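# Fold up both long walls and the lid of a box

## Task

Raise the flat cardboard blank's two long side walls to standing, and also raise the lid hinged on the outer edge of one of those walls, with the blank's base left lying flat on the table.

## Robot and tools

ROBOT. Two arms, left_arm and right_arm, sit on opposite sides of the table. Their root links are at (-0.020, +0.458, +0.039) m for left_arm and (-0.020, -0.458, +0.039) m for right_arm. The arm names do not match the left and right of the images. Each arm has six revolute joints and a parallel gripper. All hand positions, orientations and velocities are reported in the scene frame: origin at the table centre, +z up, table surface at z = +0.020 m. A gripper's fingers point along its own +x and close along its y. end_effector_position is the point between the fingers, about 3 to 4 cm short of the tips. Only the final 1.5 cm of each finger's inner face is flat. Reported hand poses can be off by a few centimetres, more when the arm is stretched far.

ROW FORMAT. Every command row is one flat list of 14 numbers, each in [-1, 1], covering both arms even if only one moves. The first 7 belong to left_arm and the last 7 to right_arm. Within each arm the order is: wrist roll, waist, wrist yaw, elbow, wrist pitch, shoulder, then gripper opening. The six joint numbers are scaled offsets, not poses. They count from the arm's Joint targets as they stood when the action began, not from the previous row. A value of 1.0 means 2.055 rad for waist, shoulder and elbow, and 4.263 rad for wrist pitch, wrist yaw and wrist roll. Sending 0 for a joint re-commands its current target. The opening number is absolute: +1 is fully open (0.080 m gap), and empty fingers close at about -0.78. Going lower does nothing more. To hold a part, command about 0.08 below the grip_measured value at first contact. To leave a gripper unchanged, resend its present command, because 0 is itself a command to half-open.

JOINT RANGES (rad), the same for both arms: waist -3.054 to 3.054; shoulder 0.000 to 3.142; elbow 0.000 to 2.356; wrist pitch -1.571 to 1.571; wrist yaw -1.571 to 1.571; wrist roll -3.142 to 3.142. An action that pushes a joint more than 0.028 rad beyond its range is refused for both arms. If the first action of a call fails this check, the whole call is rejected.

MOTION LIMITS. At each control step, a joint's target may lead its measured angle by at most 0.368 rad for the big joints and 0.763 rad for the wrist joints. Targets that would put the gripper more than 70 mm from its measured spot get scaled back. Large offsets may therefore need several actions.

TOOLS
- execute_actions(actions, cameras): actions is a list of actions. Each action is a list of up to 15 rows, each row lasting 1/30 s. An action is 15 steps (0.5 s), and a short table repeats its last row to fill them. An empty actions list just reports the state. cameras picks which images come back: omit, null or ["all"] for all, [] for none.
- move(target, speed, blend, opening_speed, blocking, cameras): target is either one 14-number row or a list of up to 15 rows. Every row's offsets are measured from the same current Joint targets, so the rows are waypoints. All joints move together, so the hand follows a curve. Nothing is avoided along the path. speed is the peak rate in rad/s for the joint with the farthest to go: 0.01 to 7, default 0.5. It can be one number or one per waypoint. blend is in rad and rounds corners at intermediate waypoints. opening_speed is how fast the opening command ramps, in units per second on the -1..+1 scale, at least 0.2. With blocking=false the call returns after about 0.5 s while the motion continues. The whole list must fit in 10 s.
- wait(seconds): 0 to 10 s with the last commands held.
- stop(): brakes a running move.
- zoom_image(camera, region): region is [x0, y0, x1, y1] in pixels of that camera's latest image, at most 504x504.
- read_manual(section): returns licence text only.
- finished_scene(scene): scene is 1 or 2. It ends the scene permanently, so call it only when the box stays folded with no help from the robot.

Cameras (all 672x504): cam_head_left, cam_head_right, cam_high, cam_low, cam_left_wrist, cam_right_wrist.

RESULTS. Joint positions and Joint velocities give one block per arm in the joint order above (rad, rad/s), plus the finger gap in m. Joint targets is the base for your next offsets. Tool commands shows the current gripper commands. grip_measured is the actual opening on the command scale. grip_effort_n is motor effort, negative when closing, and is not pad force. Joint torques and External joint torques are in the same joint order, and outside pushes toward larger angles make external readings lower. The move line reports done, off_target, moving, held or fault, and can add limits=held. Other lines to watch: blocked (an arm stopped by contact), joint sent to its limit, joint command not followed (the clearance check changed targets), MOTOR HOT, TORQUE FAULT, OVER-TEMPERATURE FAULT.

AVOID. Never let the two arms strike or squeeze each other, and never let a gripper close on the other arm's fingers. Do not let anything fall or end up off the table. Do not drop or fling parts, slam into things, or shove hard. Contact torque limits (N m) are: waist 16.6, shoulder 20.6, elbow 20.5, wrist pitch 5.42, wrist yaw 5.4, wrist roll 5.07. Reaching one freezes that arm for 10 s. Holding loads, staying stretched out or pressing against something heats the motors. To release a press, command the targets back past the measured positions. Fast moves hit harder, and targets set well beyond the contact point press harder. Loose objects may occasionally be nudged by outside pushes.

Each tool is called after ">>>" as a command line: name --argument value for each argument, lists and objects as JSON in quotes; but a table of rows of numbers goes row by row, as --pt "numbers of a row", without its own name.

## Session

>>> execute_actions --actions '[]'

Scene clock: 0.00 s.
left_arm: end_effector_position=(-0.1019, +0.1322, +0.3309) grip_measured=+0.995 grip_effort_n=n/a end_effector_quat_wxyz=(+0.219, +0.574, +0.014, -0.789) | right_arm: end_effector_position=(-0.1834, -0.3407, +0.2759) grip_measured=+0.995 grip_effort_n=n/a end_effector_quat_wxyz=(+0.128, -0.436, -0.079, +0.887)
Joint names: [wrist roll, waist, wrist yaw, elbow, wrist pitch, shoulder]
Joint positions: left_arm=[1.035 -0.162 0.191 1.905 -1.468 1.628 0.08] | right_arm=[-0.621 0.805 -0.195 1.006 -1.09 0.79 0.08]
Joint velocities: within noise
Joint torques (N m): no reading
External joint torques (N m): no reading
Heat: left arm: hottest wrist yaw 32 °C (+0.0 °C/min); right arm: hottest wrist yaw 35 °C (+0.0 °C/min).
Joint targets: left_arm=[1.035 -0.162 0.191 1.909 -1.466 1.624] | right_arm=[-0.620 0.805 -0.196 1.010 -1.088 0.788]
Tool commands: left_gripper/opening=+0.995125 right_gripper/opening=+0.994949

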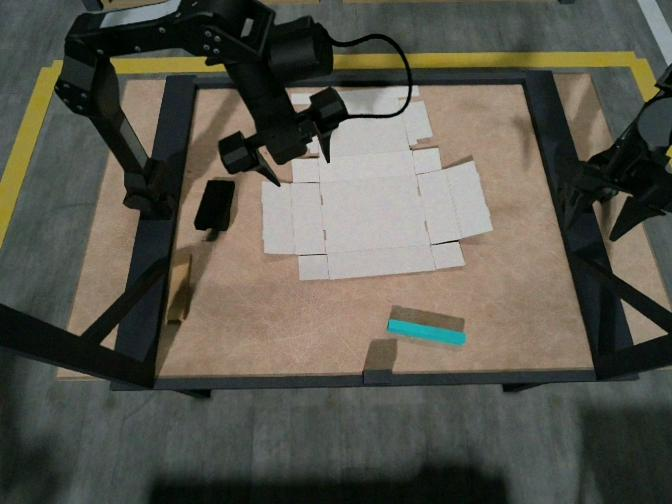

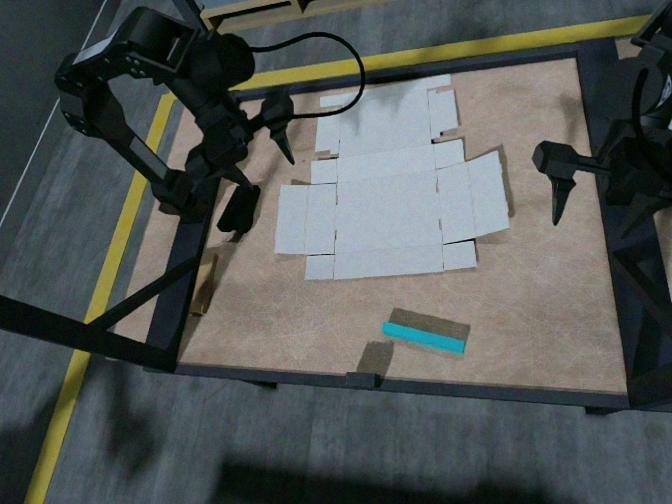

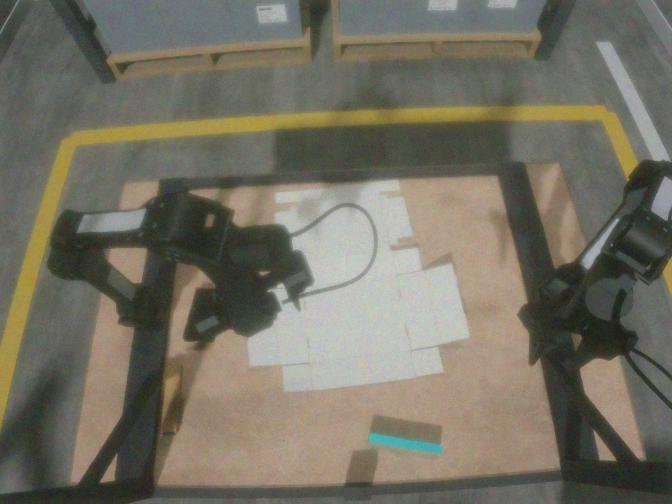

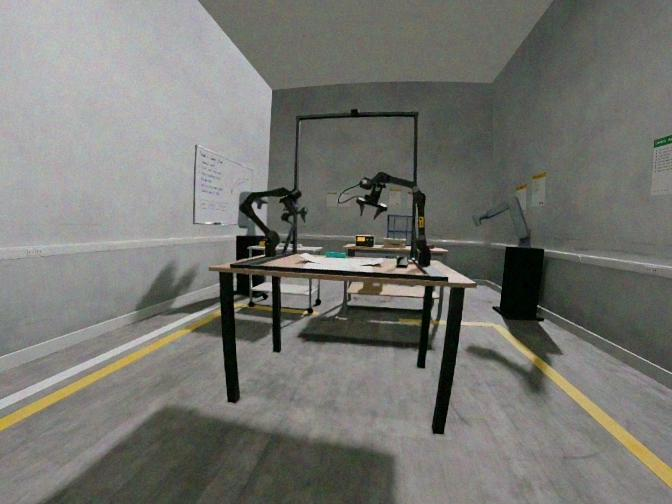

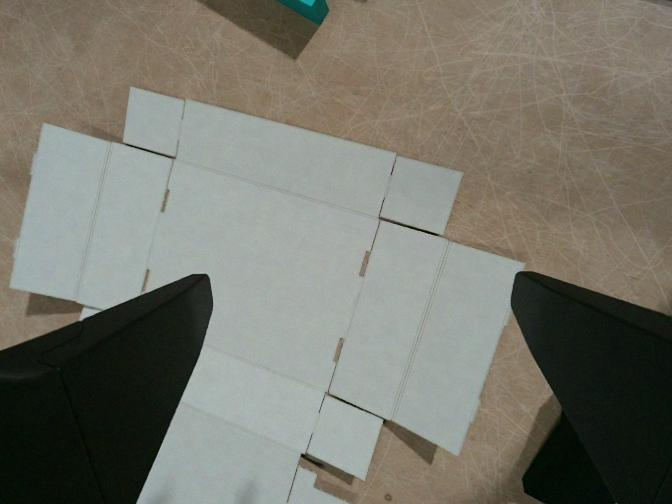

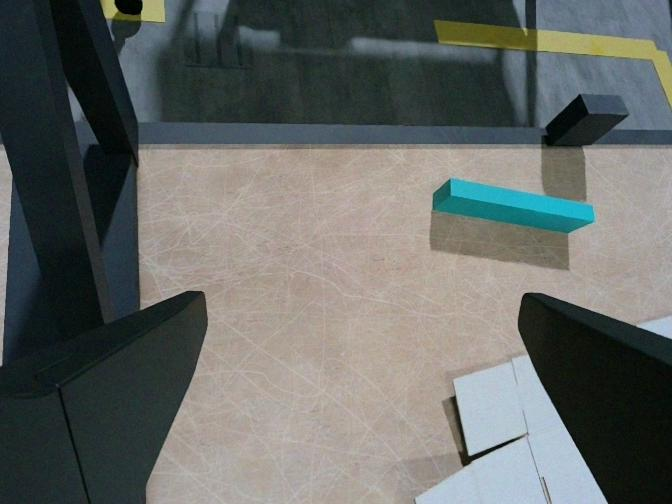

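>>> zoom_image --camera "cam_head_left" --region '[240, 70, 510, 290]'

>>> zoom_image --camera "cam_head_right" --region '[260, 60, 530, 290]'

>>> zoom_image --camera "cam_low" --region '[200, 220, 480, 300]'

>>> zoom_image --camera "cam_left_wrist" --region '[0, 60, 500, 504]'

Scaled by 1.867 from the camera's 672x504 image, which has a finer 960x720 frame.

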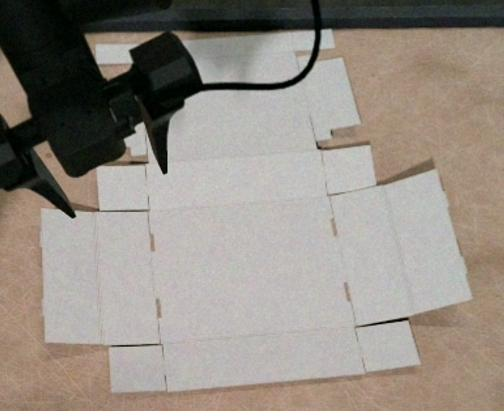

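Scaled by 1.867 from the camera's 672x504 image, which has a finer 960x720 frame.

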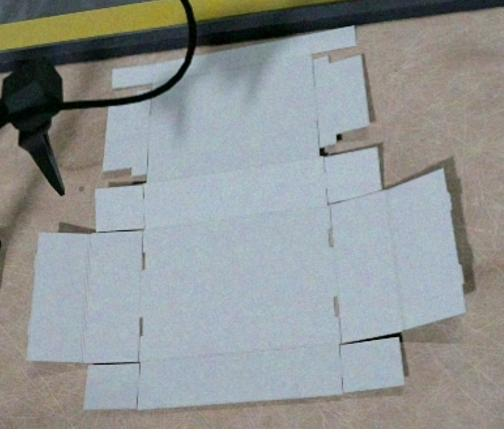

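Scaled by 1.800 from the camera's 672x504 image, which has a finer 960x720 frame.

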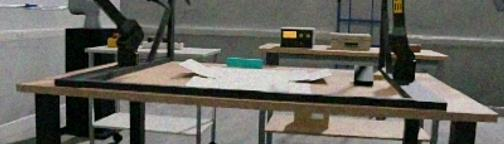

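Scaled by 1.008 from the camera's 672x504 image, which has a finer 960x720 frame.

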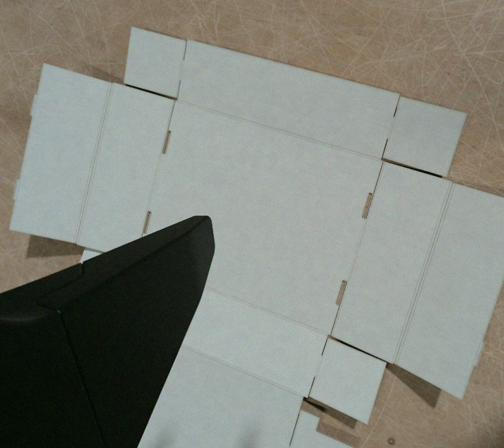

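>>> zoom_image --camera "cam_head_left" --region '[410, 220, 500, 290]'

>>> zoom_image --camera "cam_left_wrist" --region '[280, 370, 480, 504]'

>>> zoom_image --camera "cam_left_wrist" --region '[100, 70, 280, 190]'

>>> zoom_image --camera "cam_head_right" --region '[300, 230, 490, 290]'

>>> zoom_image --camera "cam_low" --region '[270, 240, 430, 290]'

>>> zoom_image --camera "cam_high" --region '[270, 170, 480, 300]'

Scaled by 5.600 from the camera's 672x504 image, which has a finer 960x720 frame.

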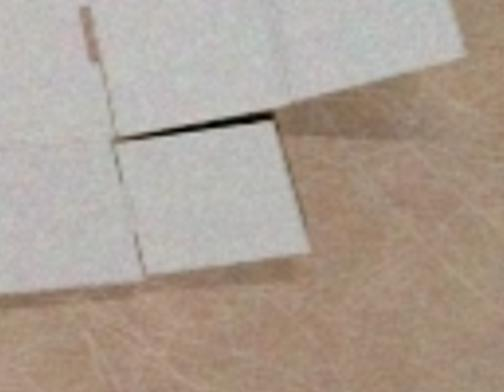

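Scaled by 2.520 from the camera's 672x504 image, which has a finer 960x720 frame.

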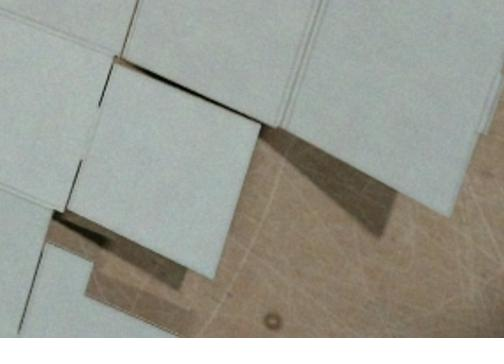

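Scaled by 2.800 from the camera's 672x504 image, which has a finer 960x720 frame.

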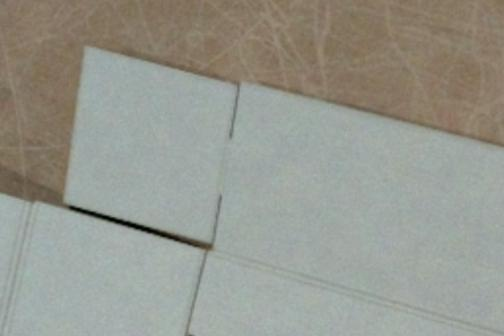

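Scaled by 2.653 from the camera's 672x504 image, which has a finer 960x720 frame.

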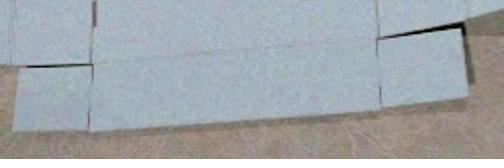

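Scaled by 3.150 from the camera's 672x504 image, which has a finer 960x720 frame.

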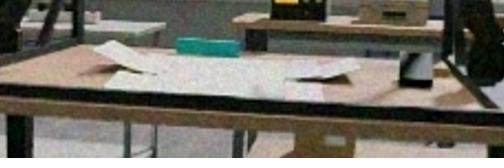

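Scaled by 2.400 from the camera's 672x504 image, which has a finer 960x720 frame.

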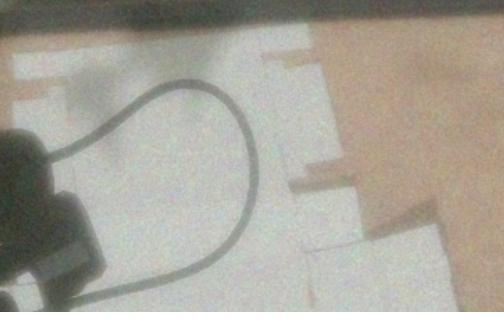

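>>> move --target '[-0.3319,-0.2355,-0.19,0.1582,-0.0056,0.4477,-0.11,0.514,-0.3679,0.046,0.3562,-0.0239,0.6496,-0.8]' --speed 0.8

Scene clock: 131.50 s.
left_arm: end_effector_position=(-0.1873, +0.0595, +0.0736) grip_measured=-0.108 grip_effort_n=-11.4 end_effector_quat_wxyz=(+0.554, +0.691, +0.271, -0.376) | right_arm: end_effector_position=(-0.1046, -0.0727, +0.1219) grip_measured=-0.785 grip_effort_n=-79.3 end_effector_quat_wxyz=(+0.679, -0.105, +0.722, +0.082)
Joint names: [wrist roll, waist, wrist yaw, elbow, wrist pitch, shoulder]
Joint positions: left_arm=[-0.407 -0.573 -0.525 2.177 -1.531 2.539 0.03] | right_arm=[1.497 0.193 -0.062 1.716 -1.23 2.086 0]
Joint velocities: within noise
Joint torques (N m): left_arm=[0.07 -2.43 -0.96 4.96 0.82 -9.81] | right_arm=[0.58 -3.28 0.66 4.17 0.77 -7.65]
External joint torques (N m): left_arm=[0.1 -2.52 -0.65 0.07 1.01 1.06] | right_arm=[0.58 -3.28 0.65 -1.09 0.54 1.18]
Heat: left arm: hottest shoulder 36 °C (+1.0 °C/min); right arm: hottest wrist pitch 34 °C (+1.0 °C/min).
Joint targets: left_arm=[-0.404 -0.596 -0.548 2.178 -1.520 2.539] | right_arm=[1.514 0.152 -0.045 1.716 -1.221 2.087]
blocked (right_arm)
move: off_target (left_arm, right_arm); left_arm: the wrist yaw is farthest, 0.094 rad from its target; right_arm: the waist is farthest, 0.144 rad from its target
camera_calibration:
cam_left_wrist: T_world_to_cam=[[-0.792057, 0.251219, -0.556358, -0.114862], [0.00696731, 0.915056, 0.403267, -0.0595472], [0.610407, 0.315534, -0.726527, 0.225865], [0, 0, 0, 1]] pos_world=[-0.228432, 0.0120766, 0.124206]
cam_right_wrist: T_world_to_cam=[[0.277929, -0.960371, 0.0210689, -0.0357252], [-0.875863, -0.244343, 0.416125, -0.134478], [-0.394486, -0.134106, -0.909063, 0.140283], [0, 0, 0, 1]] pos_world=[-0.0525157, -0.0483554, 0.184239]

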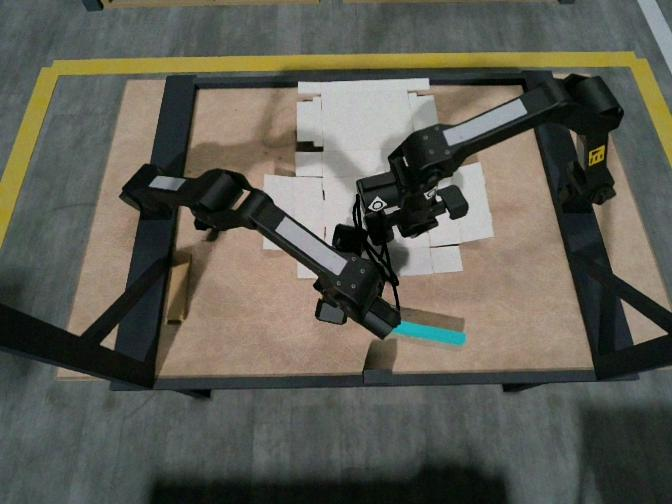

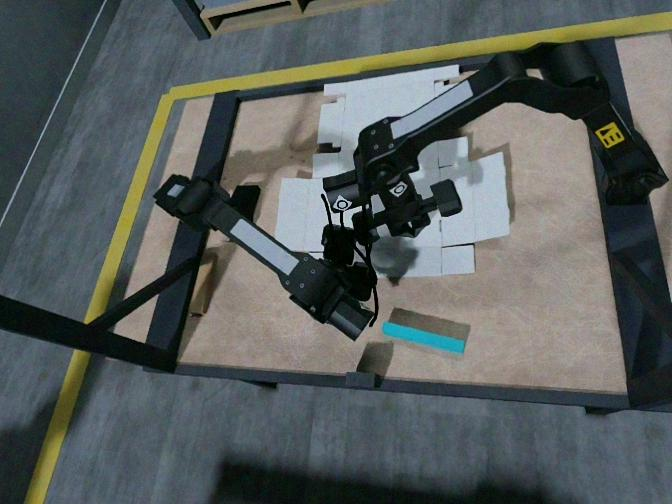

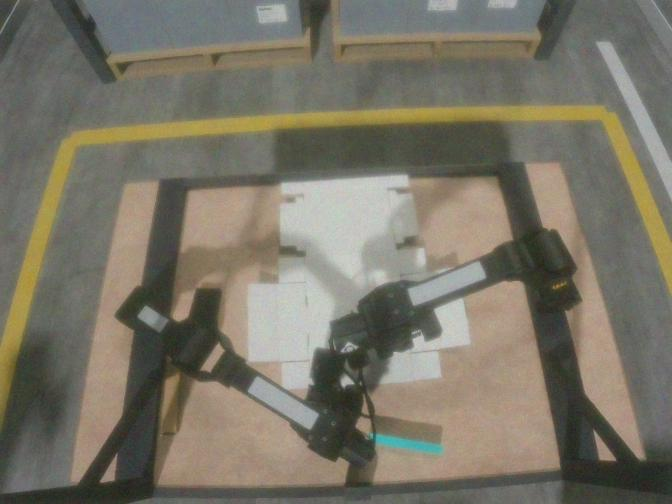

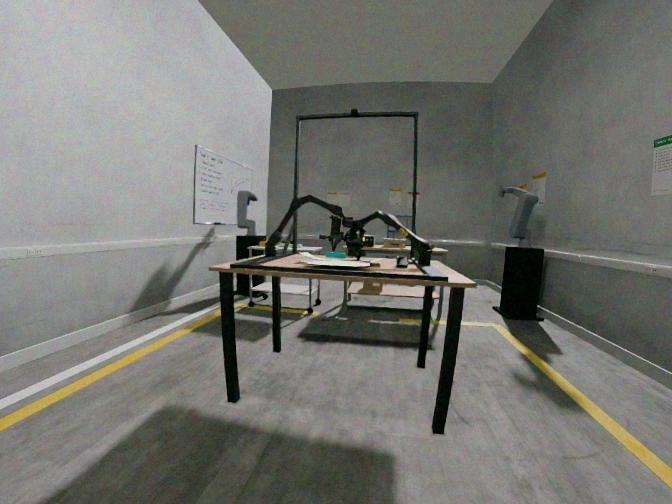

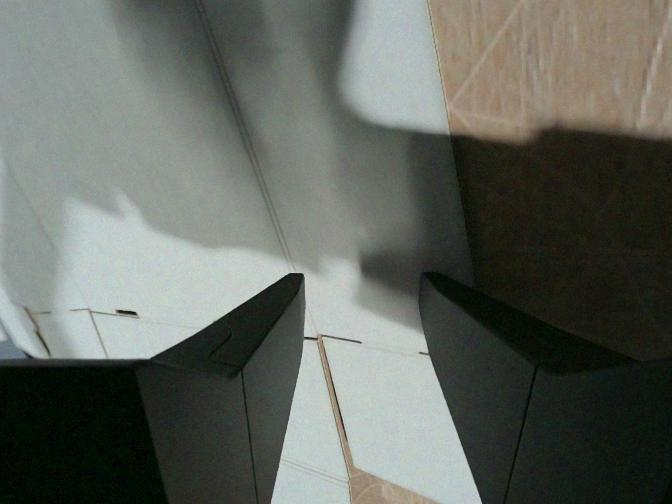

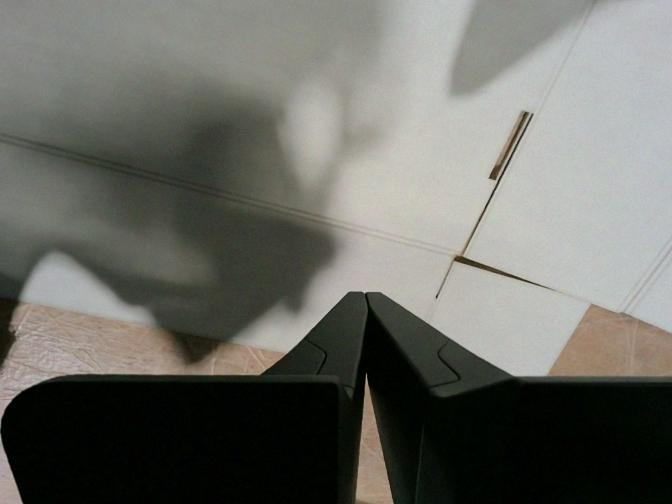

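>>> move --target '[0,0,0,0,0,0,-0.11,0,0.01,0,0,0,-0.15,-0.8]' --speed 0.5 --cameras '["cam_head_left","cam_head_right"]'

>>> move --target '[0.0056,-0.0243,-0.0167,0.0273,0.007,0.0024,-0.11,0,-0.08,0,0,0,0,-0.8]' --speed 0.5

Scene clock: 137.37 s.
left_arm: end_effector_position=(-0.1768, +0.0460, +0.0933) grip_measured=-0.108 grip_effort_n=-11.4 end_effector_quat_wxyz=(+0.581, +0.666, +0.270, -0.382) | right_arm: end_effector_position=(-0.1136, -0.0848, +0.2086) grip_measured=-0.785 grip_effort_n=-79.3 end_effector_quat_wxyz=(+0.667, -0.037, +0.723, +0.175)
Joint names: [wrist roll, waist, wrist yaw, elbow, wrist pitch, shoulder]
Joint positions: left_arm=[-0.41 -0.544 -0.552 2.193 -1.521 2.502 0.03] | right_arm=[1.495 0.22 -0.065 1.698 -1.23 1.839 0]
Joint velocities: within noise
Joint torques (N m): left_arm=[0.17 -5.35 -0.19 3.5 0.19 -5.7] | right_arm=[0.66 -3.99 0.79 6.31 1.04 -12.54]
External joint torques (N m): left_arm=[0.2 -5.28 0.15 -1.56 0.28 5.26] | right_arm=[0.67 -4 0.78 0.7 0.46 -5.05]
Heat: left arm: hottest shoulder 36 °C (+1.0 °C/min); right arm: hottest wrist pitch 34 °C (+1.0 °C/min).
Joint targets: left_arm=[-0.403 -0.596 -0.548 2.178 -1.520 2.539] | right_arm=[1.514 0.173 -0.045 1.716 -1.221 1.778]
move: off_target (left_arm, right_arm); left_arm: the waist is farthest, 0.052 rad from its target; right_arm: the shoulder is farthest, 0.060 rad from its target
Images, in order (width x height): cam_head_left 672x504, cam_head_right 672x504.

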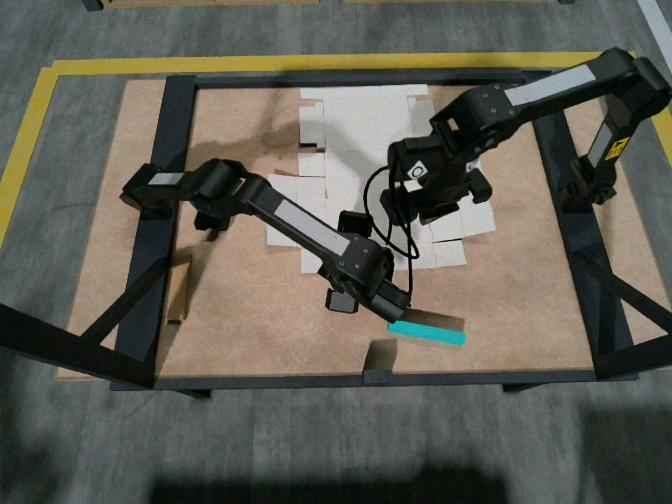

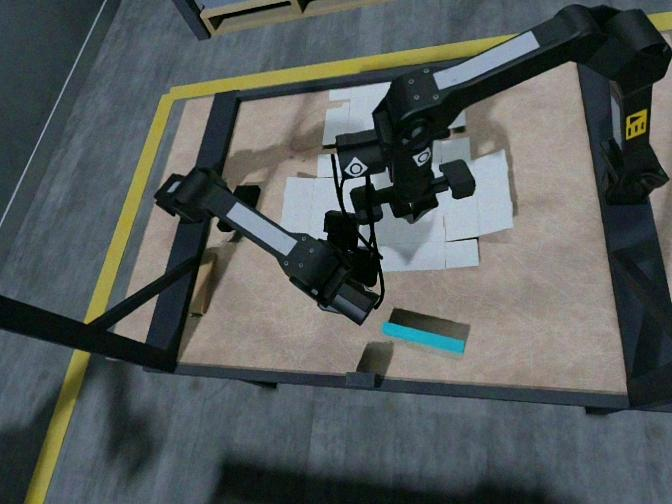

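Scene clock: 138.97 s.
left_arm: end_effector_position=(-0.1610, +0.0215, +0.1155) grip_measured=-0.108 grip_effort_n=-11.4 end_effector_quat_wxyz=(+0.619, +0.635, +0.251, -0.387) | right_arm: end_effector_position=(-0.0906, -0.0835, +0.2047) grip_measured=-0.785 grip_effort_n=-79.3 end_effector_quat_wxyz=(+0.660, -0.032, +0.734, +0.156)
Joint names: [wrist roll, waist, wrist yaw, elbow, wrist pitch, shoulder]
Joint positions: left_arm=[-0.398 -0.504 -0.619 2.246 -1.498 2.487 0.03] | right_arm=[1.458 0.146 -0.102 1.688 -1.239 1.842 0]
Joint velocities: within noise
Joint torques (N m): left_arm=[0.07 -4.28 -0.31 5.12 0.31 -8.62] | right_arm=[0.5 -3.12 0.58 5.08 0.78 -6.98]
External joint torques (N m): left_arm=[0.1 -4.27 0.05 0.01 0.26 2.22] | right_arm=[0.51 -3.16 0.6 -0.55 0.22 0.59]
Heat: left arm: hottest shoulder 36 °C (+1.0 °C/min); right arm: hottest wrist yaw 35 °C (+1.0 °C/min).
Joint targets: left_arm=[-0.394 -0.545 -0.619 2.245 -1.497 2.497] | right_arm=[1.473 0.108 -0.086 1.694 -1.234 1.838]
blocked (left_arm, right_arm)
move: off_target (left_arm, right_arm); left_arm: the waist is farthest, 0.141 rad from its target; right_arm: the waist is farthest, 0.138 rad from its target
joint command not followed: on one or more control steps a check withheld the commanded joint targets of the right arm, and it was not sent them on those steps.
cause: the commanded joint targets, or the way to them, would bring a part of the robot too close to another arm (a part of this arm just beyond the wrist pitch and a part of the left arm just beyond the wrist pitch, where that arm would come to rest).
camera_calibration:
cam_left_wrist: T_world_to_cam=[[-0.799383, 0.120415, -0.588632, -0.0558368], [-0.0293399, 0.970718, 0.238422, -0.0298152], [0.600106, 0.20786, -0.772442, 0.258144], [0, 0, 0, 1]] pos_world=[-0.200424, -0.0179923, 0.173643]
cam_right_wrist: T_world_to_cam=[[0.267825, -0.944554, -0.189965, -0.0081705], [-0.847192, -0.324779, 0.420457, -0.164363], [-0.458841, 0.0483282, -0.887203, 0.22452], [0, 0, 0, 1]] pos_world=[-0.0340398, -0.0719499, 0.266751]

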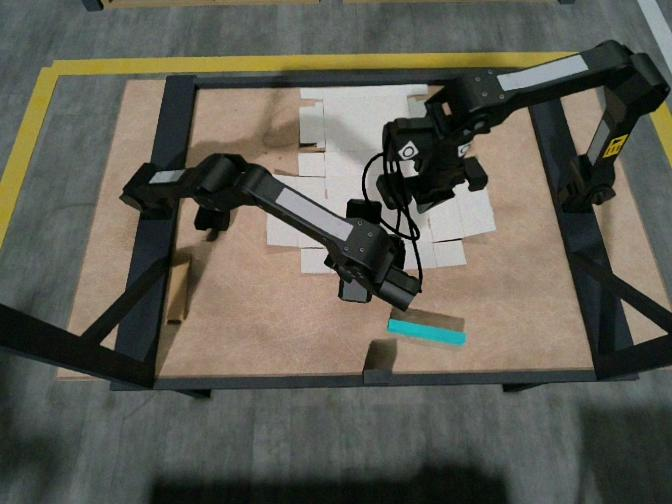

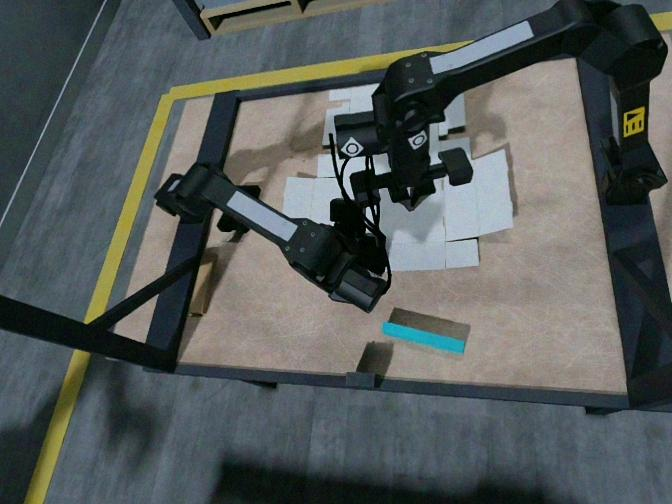

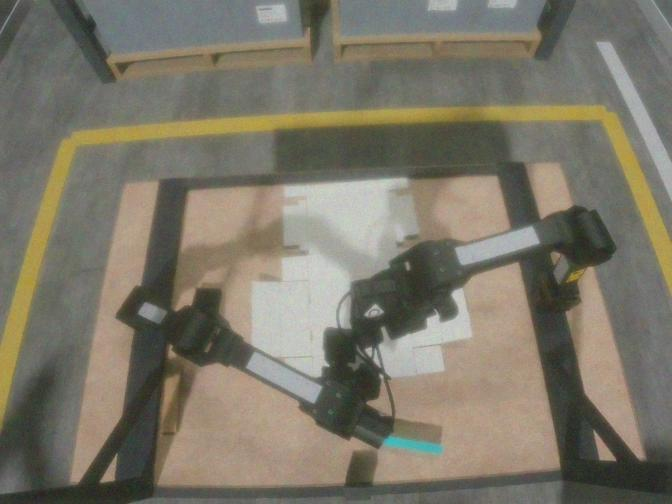

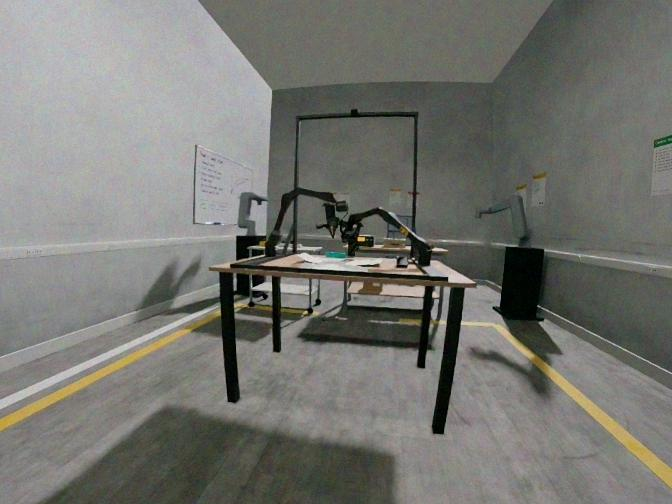

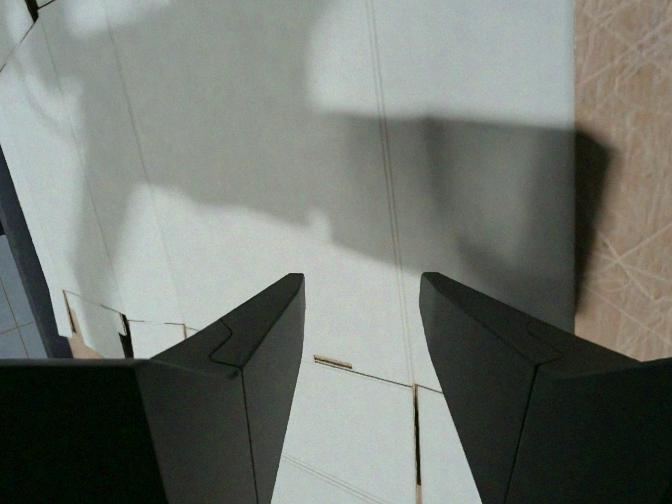

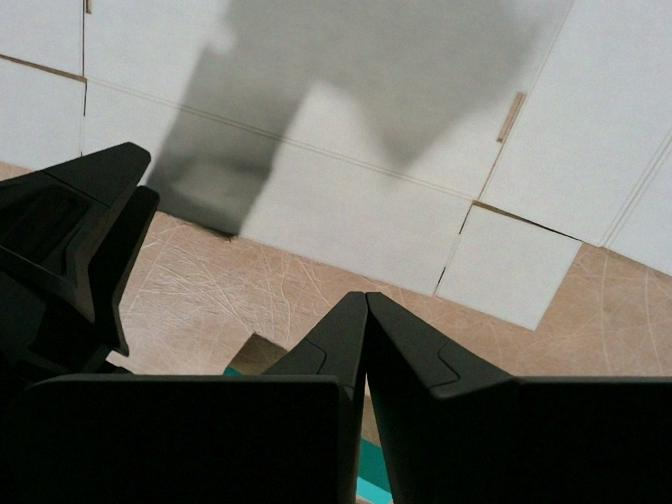

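>>> move --target '[0,0,0,0,0,0,-0.11,0,0.02,0,-0.1,0,-0.24,-0.8]' --speed 0.6 --cameras '["cam_head_left"]'

>>> move --target '[0,-0.0492,0,0,0,0,-0.11,0,-0.05,0,0,0,0,-0.8]' --speed 0.5

Scene clock: 148.87 s.
left_arm: end_effector_position=(-0.1316, -0.0004, +0.1517) grip_measured=-0.108 grip_effort_n=-11.4 end_effector_quat_wxyz=(+0.667, +0.582, +0.255, -0.388) | right_arm: end_effector_position=(-0.0986, -0.1639, +0.2631) grip_measured=-0.785 grip_effort_n=-79.3 end_effector_quat_wxyz=(+0.637, -0.001, +0.733, +0.238)
Joint names: [wrist roll, waist, wrist yaw, elbow, wrist pitch, shoulder]
Joint positions: left_arm=[-0.402 -0.435 -0.654 2.292 -1.479 2.435 0.03] | right_arm=[1.447 0.2 -0.125 1.454 -1.24 1.442 0]
Joint velocities: within noise
Joint torques (N m): left_arm=[-0.06 -3.29 -0.24 4.74 0.21 -8.77] | right_arm=[0.16 -1.01 0.27 5.11 0.73 -5.4]
External joint torques (N m): left_arm=[-0.03 -3.32 0.16 -0.64 -0.05 2.17] | right_arm=[0.18 -0.98 0.29 -0.64 -0.07 -0.53]
Heat: left arm: hottest shoulder 39 °C (+4.0 °C/min); right arm: hottest wrist yaw 35 °C (+1.0 °C/min).
Joint targets: left_arm=[-0.402 -0.464 -0.650 2.285 -1.483 2.445] | right_arm=[1.451 0.187 -0.117 1.462 -1.239 1.430]
blocked (left_arm)
move: off_target (left_arm, right_arm); left_arm: the waist is farthest, 0.110 rad from its target; right_arm: the shoulder is farthest, 0.097 rad from its target
Images, in order (width x height): cam_head_left 672x504.

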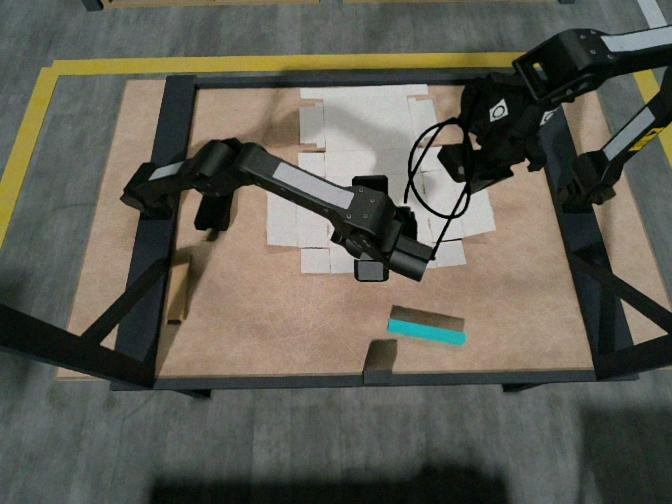

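Scene clock: 150.37 s.
left_arm: end_effector_position=(-0.1384, -0.0014, +0.1627) grip_measured=-0.108 grip_effort_n=-11.4 end_effector_quat_wxyz=(+0.674, +0.570, +0.249, -0.399) | right_arm: end_effector_position=(-0.0871, -0.1593, +0.2556) grip_measured=-0.785 grip_effort_n=-79.3 end_effector_quat_wxyz=(+0.635, +0.000, +0.740, +0.222)
Joint names: [wrist roll, waist, wrist yaw, elbow, wrist pitch, shoulder]
Joint positions: left_arm=[-0.406 -0.448 -0.66 2.303 -1.473 2.417 0.03] | right_arm=[1.423 0.148 -0.15 1.448 -1.239 1.463 0]
Joint velocities: within noise
Joint torques (N m): left_arm=[-0.06 -3.54 -0.28 5.3 0.45 -9.28] | right_arm=[0.22 -1.41 0.27 4.82 0.6 -5.11]
External joint torques (N m): left_arm=[-0.03 -3.54 0.12 -0.04 0.15 1.46] | right_arm=[0.24 -1.4 0.31 -0.83 -0.17 -0.25]
Heat: left arm: hottest shoulder 39 °C (+4.0 °C/min); right arm: hottest wrist yaw 35 °C (+1.0 °C/min).
Joint targets: left_arm=[-0.405 -0.481 -0.659 2.301 -1.476 2.421] | right_arm=[1.429 0.132 -0.142 1.450 -1.239 1.455]
blocked (left_arm)
move: off_target (left_arm, right_arm); left_arm: the waist is farthest, 0.117 rad from its target; right_arm: the waist is farthest, 0.063 rad from its target
camera_calibration:
cam_left_wrist: T_world_to_cam=[[-0.822623, -0.0183597, -0.568291, -0.0139837], [-0.0810525, 0.993058, 0.085244, -0.00037149], [0.562781, 0.116185, -0.8184, 0.288021], [0, 0, 0, 1]] pos_world=[-0.173626, -0.0333516, 0.227801]
cam_right_wrist: T_world_to_cam=[[0.296187, -0.895351, -0.332596, -0.024195], [-0.804443, -0.421575, 0.418505, -0.218629], [-0.514923, 0.143599, -0.845124, 0.274443], [0, 0, 0, 1]] pos_world=[-0.0273914, -0.153241, 0.315388]

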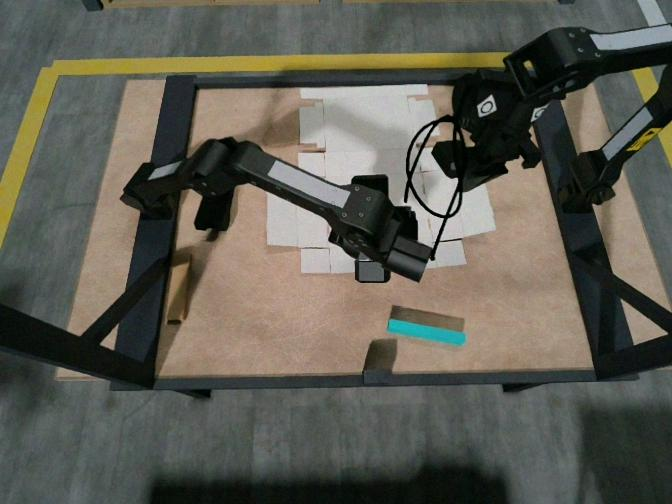

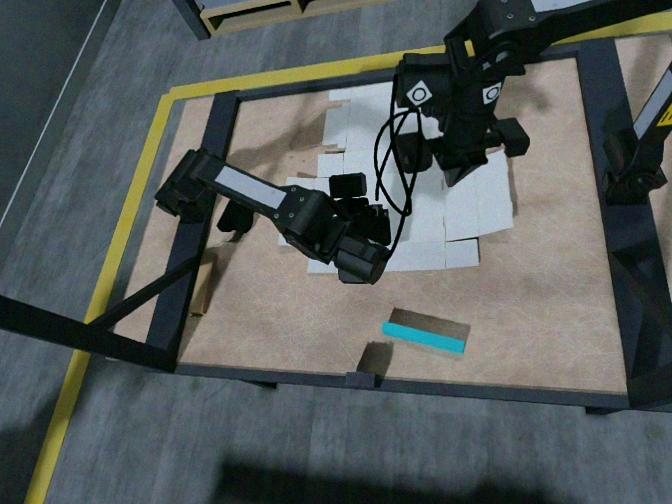

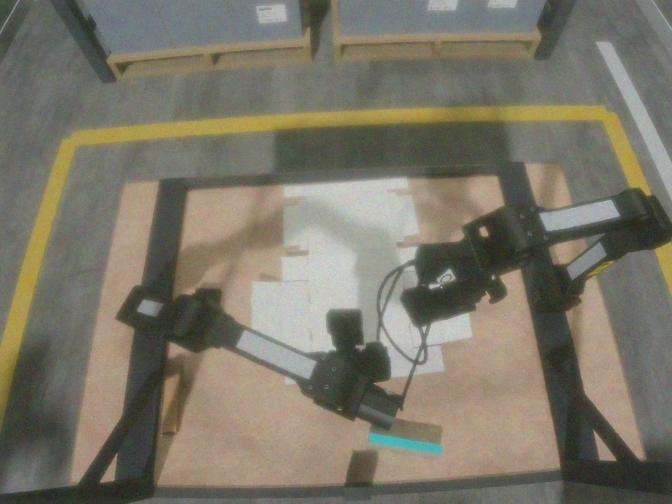

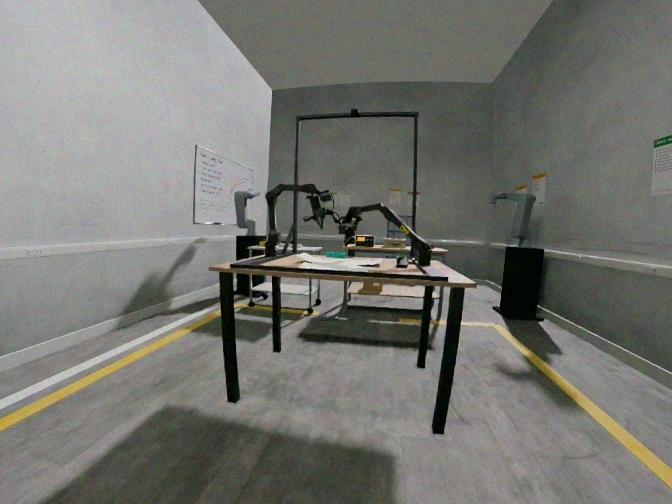

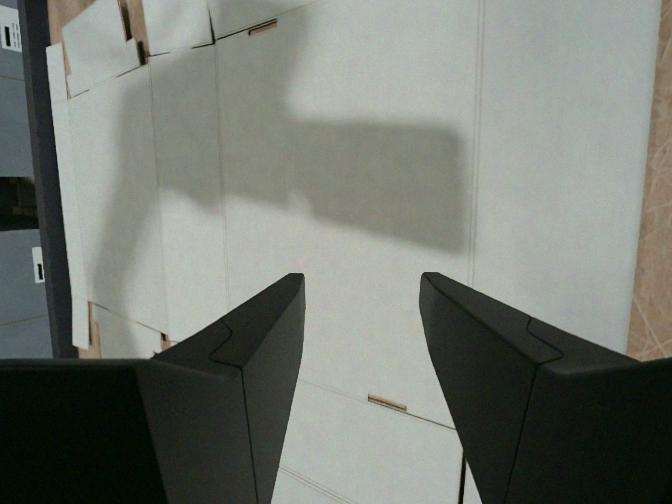

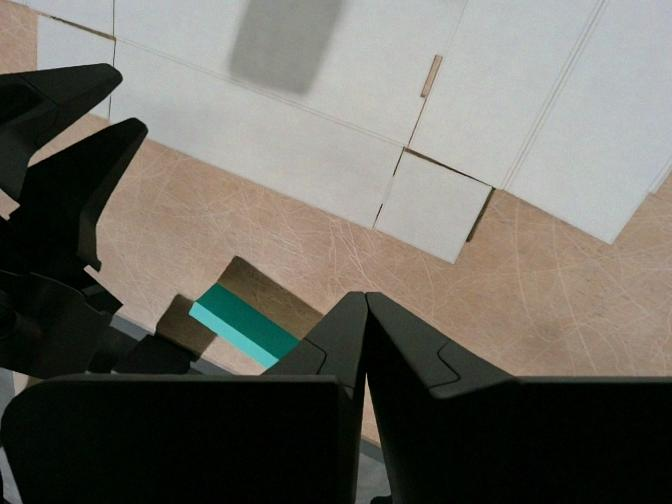

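>>> zoom_image --camera "cam_head_left" --region '[310, 60, 590, 290]'

>>> zoom_image --camera "cam_high" --region '[290, 180, 550, 450]'

Scaled by 1.800 from the camera's 672x504 image, which has a finer 960x720 frame.

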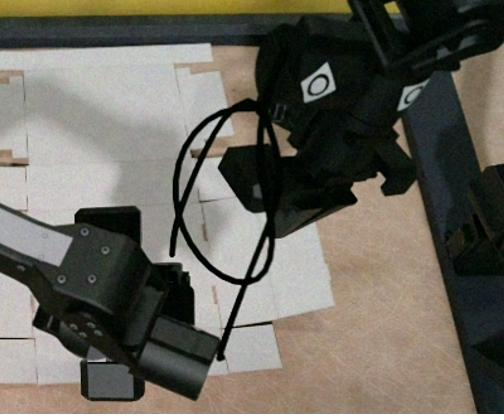

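Scaled by 1.867 from the camera's 672x504 image, which has a finer 960x720 frame.

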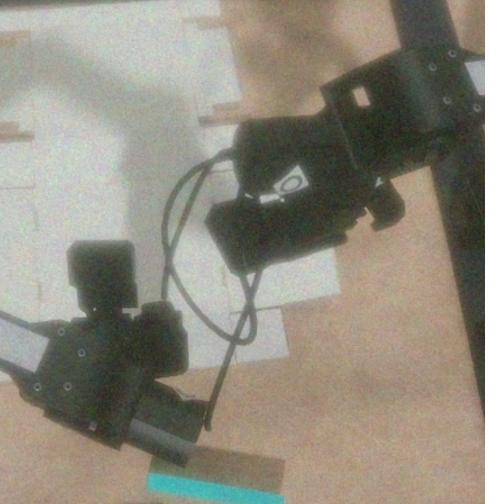

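>>> move --pt "0 -0.045 0.031 -0.06 -0.012 0.057 -0.11 0.016 0.03 0.019 0.129 0.002 0.25 -0.8" --pt "0.338 0.155 0.199 -0.191 0.002 -0.388 -0.11 -0.481 0.327 -0.0127 -0.214 0.035 -0.3246 -0.8" --speed 0.6 --blend 0.05

Scene clock: 183.33 s.
left_arm: end_effector_position=(-0.1304, +0.0596, +0.2152) grip_measured=-0.108 grip_effort_n=-11.4 end_effector_quat_wxyz=(+0.303, +0.653, +0.202, -0.664) | right_arm: end_effector_position=(-0.1426, -0.1657, +0.2549) grip_measured=-0.785 grip_effort_n=-79.3 end_effector_quat_wxyz=(+0.541, -0.334, +0.425, +0.645)
Joint names: [wrist roll, waist, wrist yaw, elbow, wrist pitch, shoulder]
Joint positions: left_arm=[0.546 -0.298 -0.075 2.014 -1.421 2.041 0.03] | right_arm=[0.38 0.388 -0.021 1.327 -1.046 1.378 0]
Joint velocities: within noise
Joint torques (N m): left_arm=[-0.13 -0.08 0.1 5.5 -1.32 -10.49] | right_arm=[-1.88 4.76 -1.59 3.36 -1.07 -6.83]
External joint torques (N m): left_arm=[-0.12 -0.14 0.12 0.01 -1.84 -1.72] | right_arm=[-1.87 4.7 -1.59 -2.54 -2.05 -2.27]
External joint torques when the fault began: right_arm=[-4.05 10.19 -3.27 -4.26 -4.62 -10.83]
Heat: left arm: hottest shoulder 43 °C (+7.1 °C/min); right arm: hottest wrist yaw 36 °C (+2.0 °C/min).
Joint targets: left_arm=[0.542 -0.298 -0.071 2.013 -1.452 2.016] | right_arm=[0.324 0.447 -0.062 1.312 -1.076 1.350]
Tool commands: left_gripper/opening=-0.11 right_gripper/opening=-0.8
TORQUE FAULT: the external load on the wrist pitch of the right arm reached its load limit, and that arm stopped for 10 seconds. That time counts as 17 of the actions that you can send in this scene. A torque fault puts only its own arm into a fault stop. That arm's remaining commands of this call were not run. That arm keeps its grip as last carried out and accepts commands again: back off and push less far. That arm stops again whenever a joint's load reaches its limit.
left_arm now holds where it is
move: fault (right_arm), off_target (left_arm; braked at the fault stop of right_arm); path passed 1 of 2 targets; left_arm: the wrist roll is farthest, 0.490 rad from its target; right_arm: the wrist roll is farthest, 1.002 rad from its target
camera_calibration:
cam_left_wrist: T_world_to_cam=[[-0.655837, 0.744845, -0.122811, -0.0960483], [0.690539, 0.65766, 0.301063, 0.00938476], [0.305014, 0.112642, -0.945663, 0.31342], [0, 0, 0, 1]] pos_world=[-0.16507, 0.0300648, 0.281768]
cam_right_wrist: T_world_to_cam=[[0.980919, 0.0692857, -0.181654, 0.205329], [0.0565556, -0.995627, -0.0743519, -0.112427], [-0.186011, 0.0626596, -0.980548, 0.314172], [0, 0, 0, 1]] pos_world=[-0.136614, -0.145848, 0.337]

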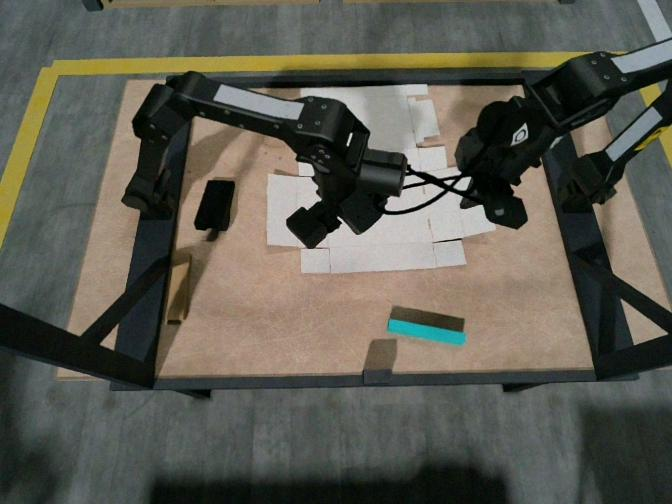

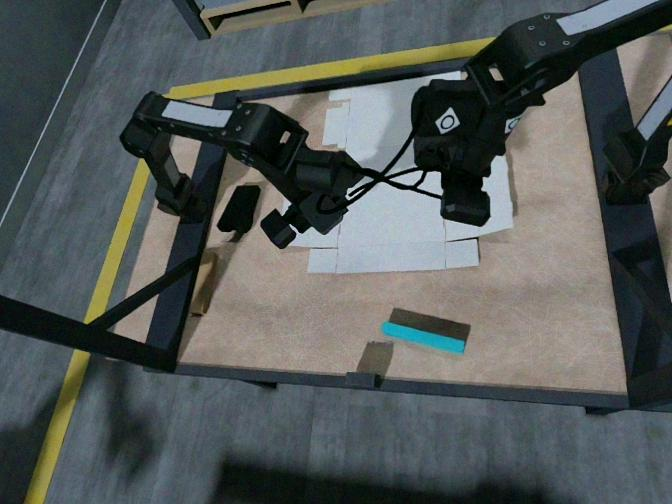

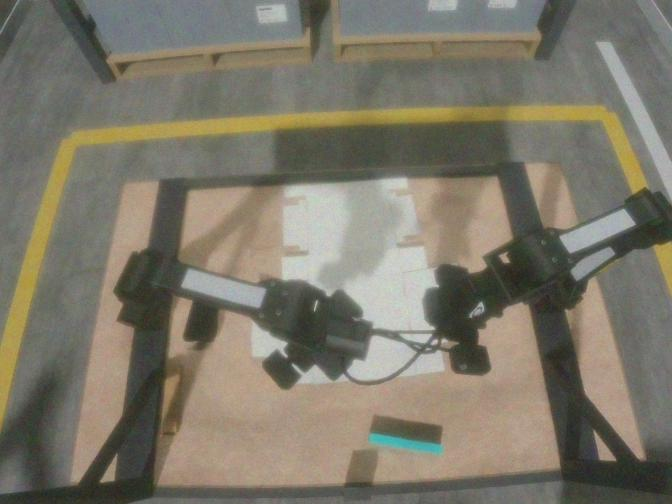

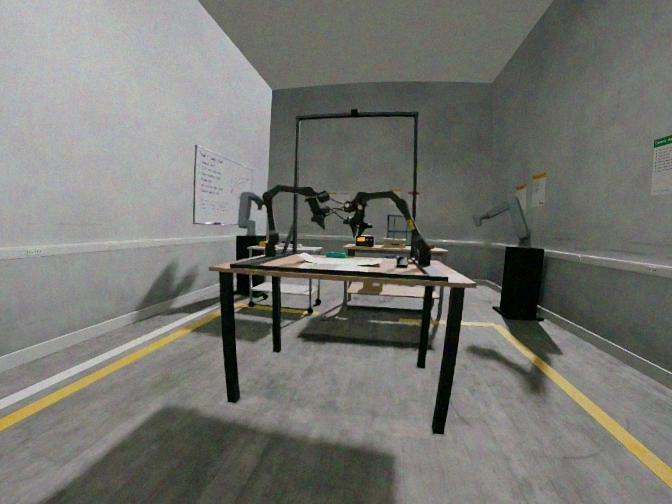

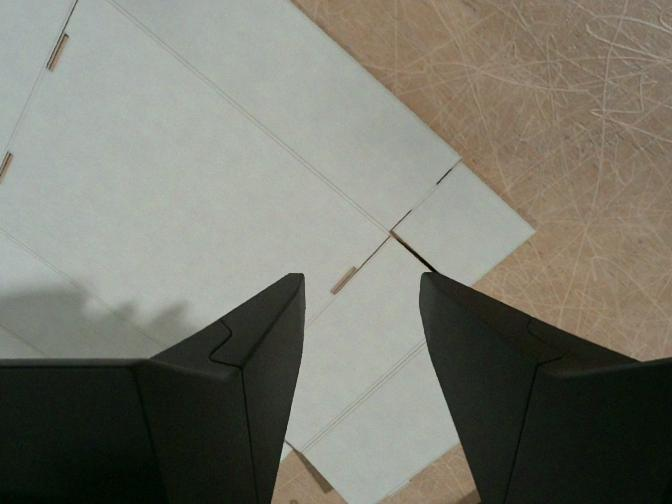

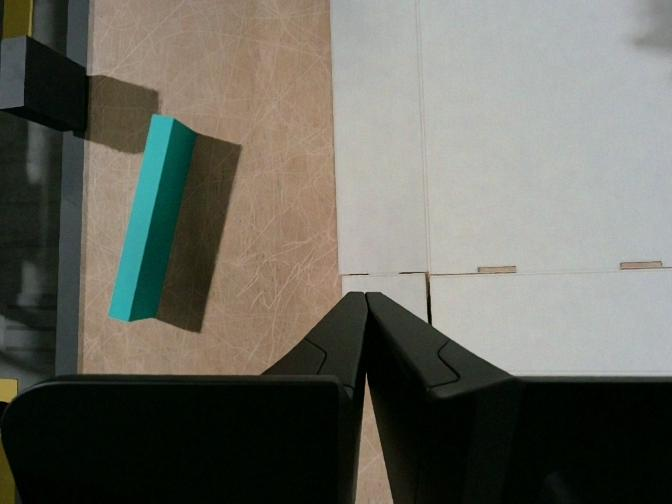

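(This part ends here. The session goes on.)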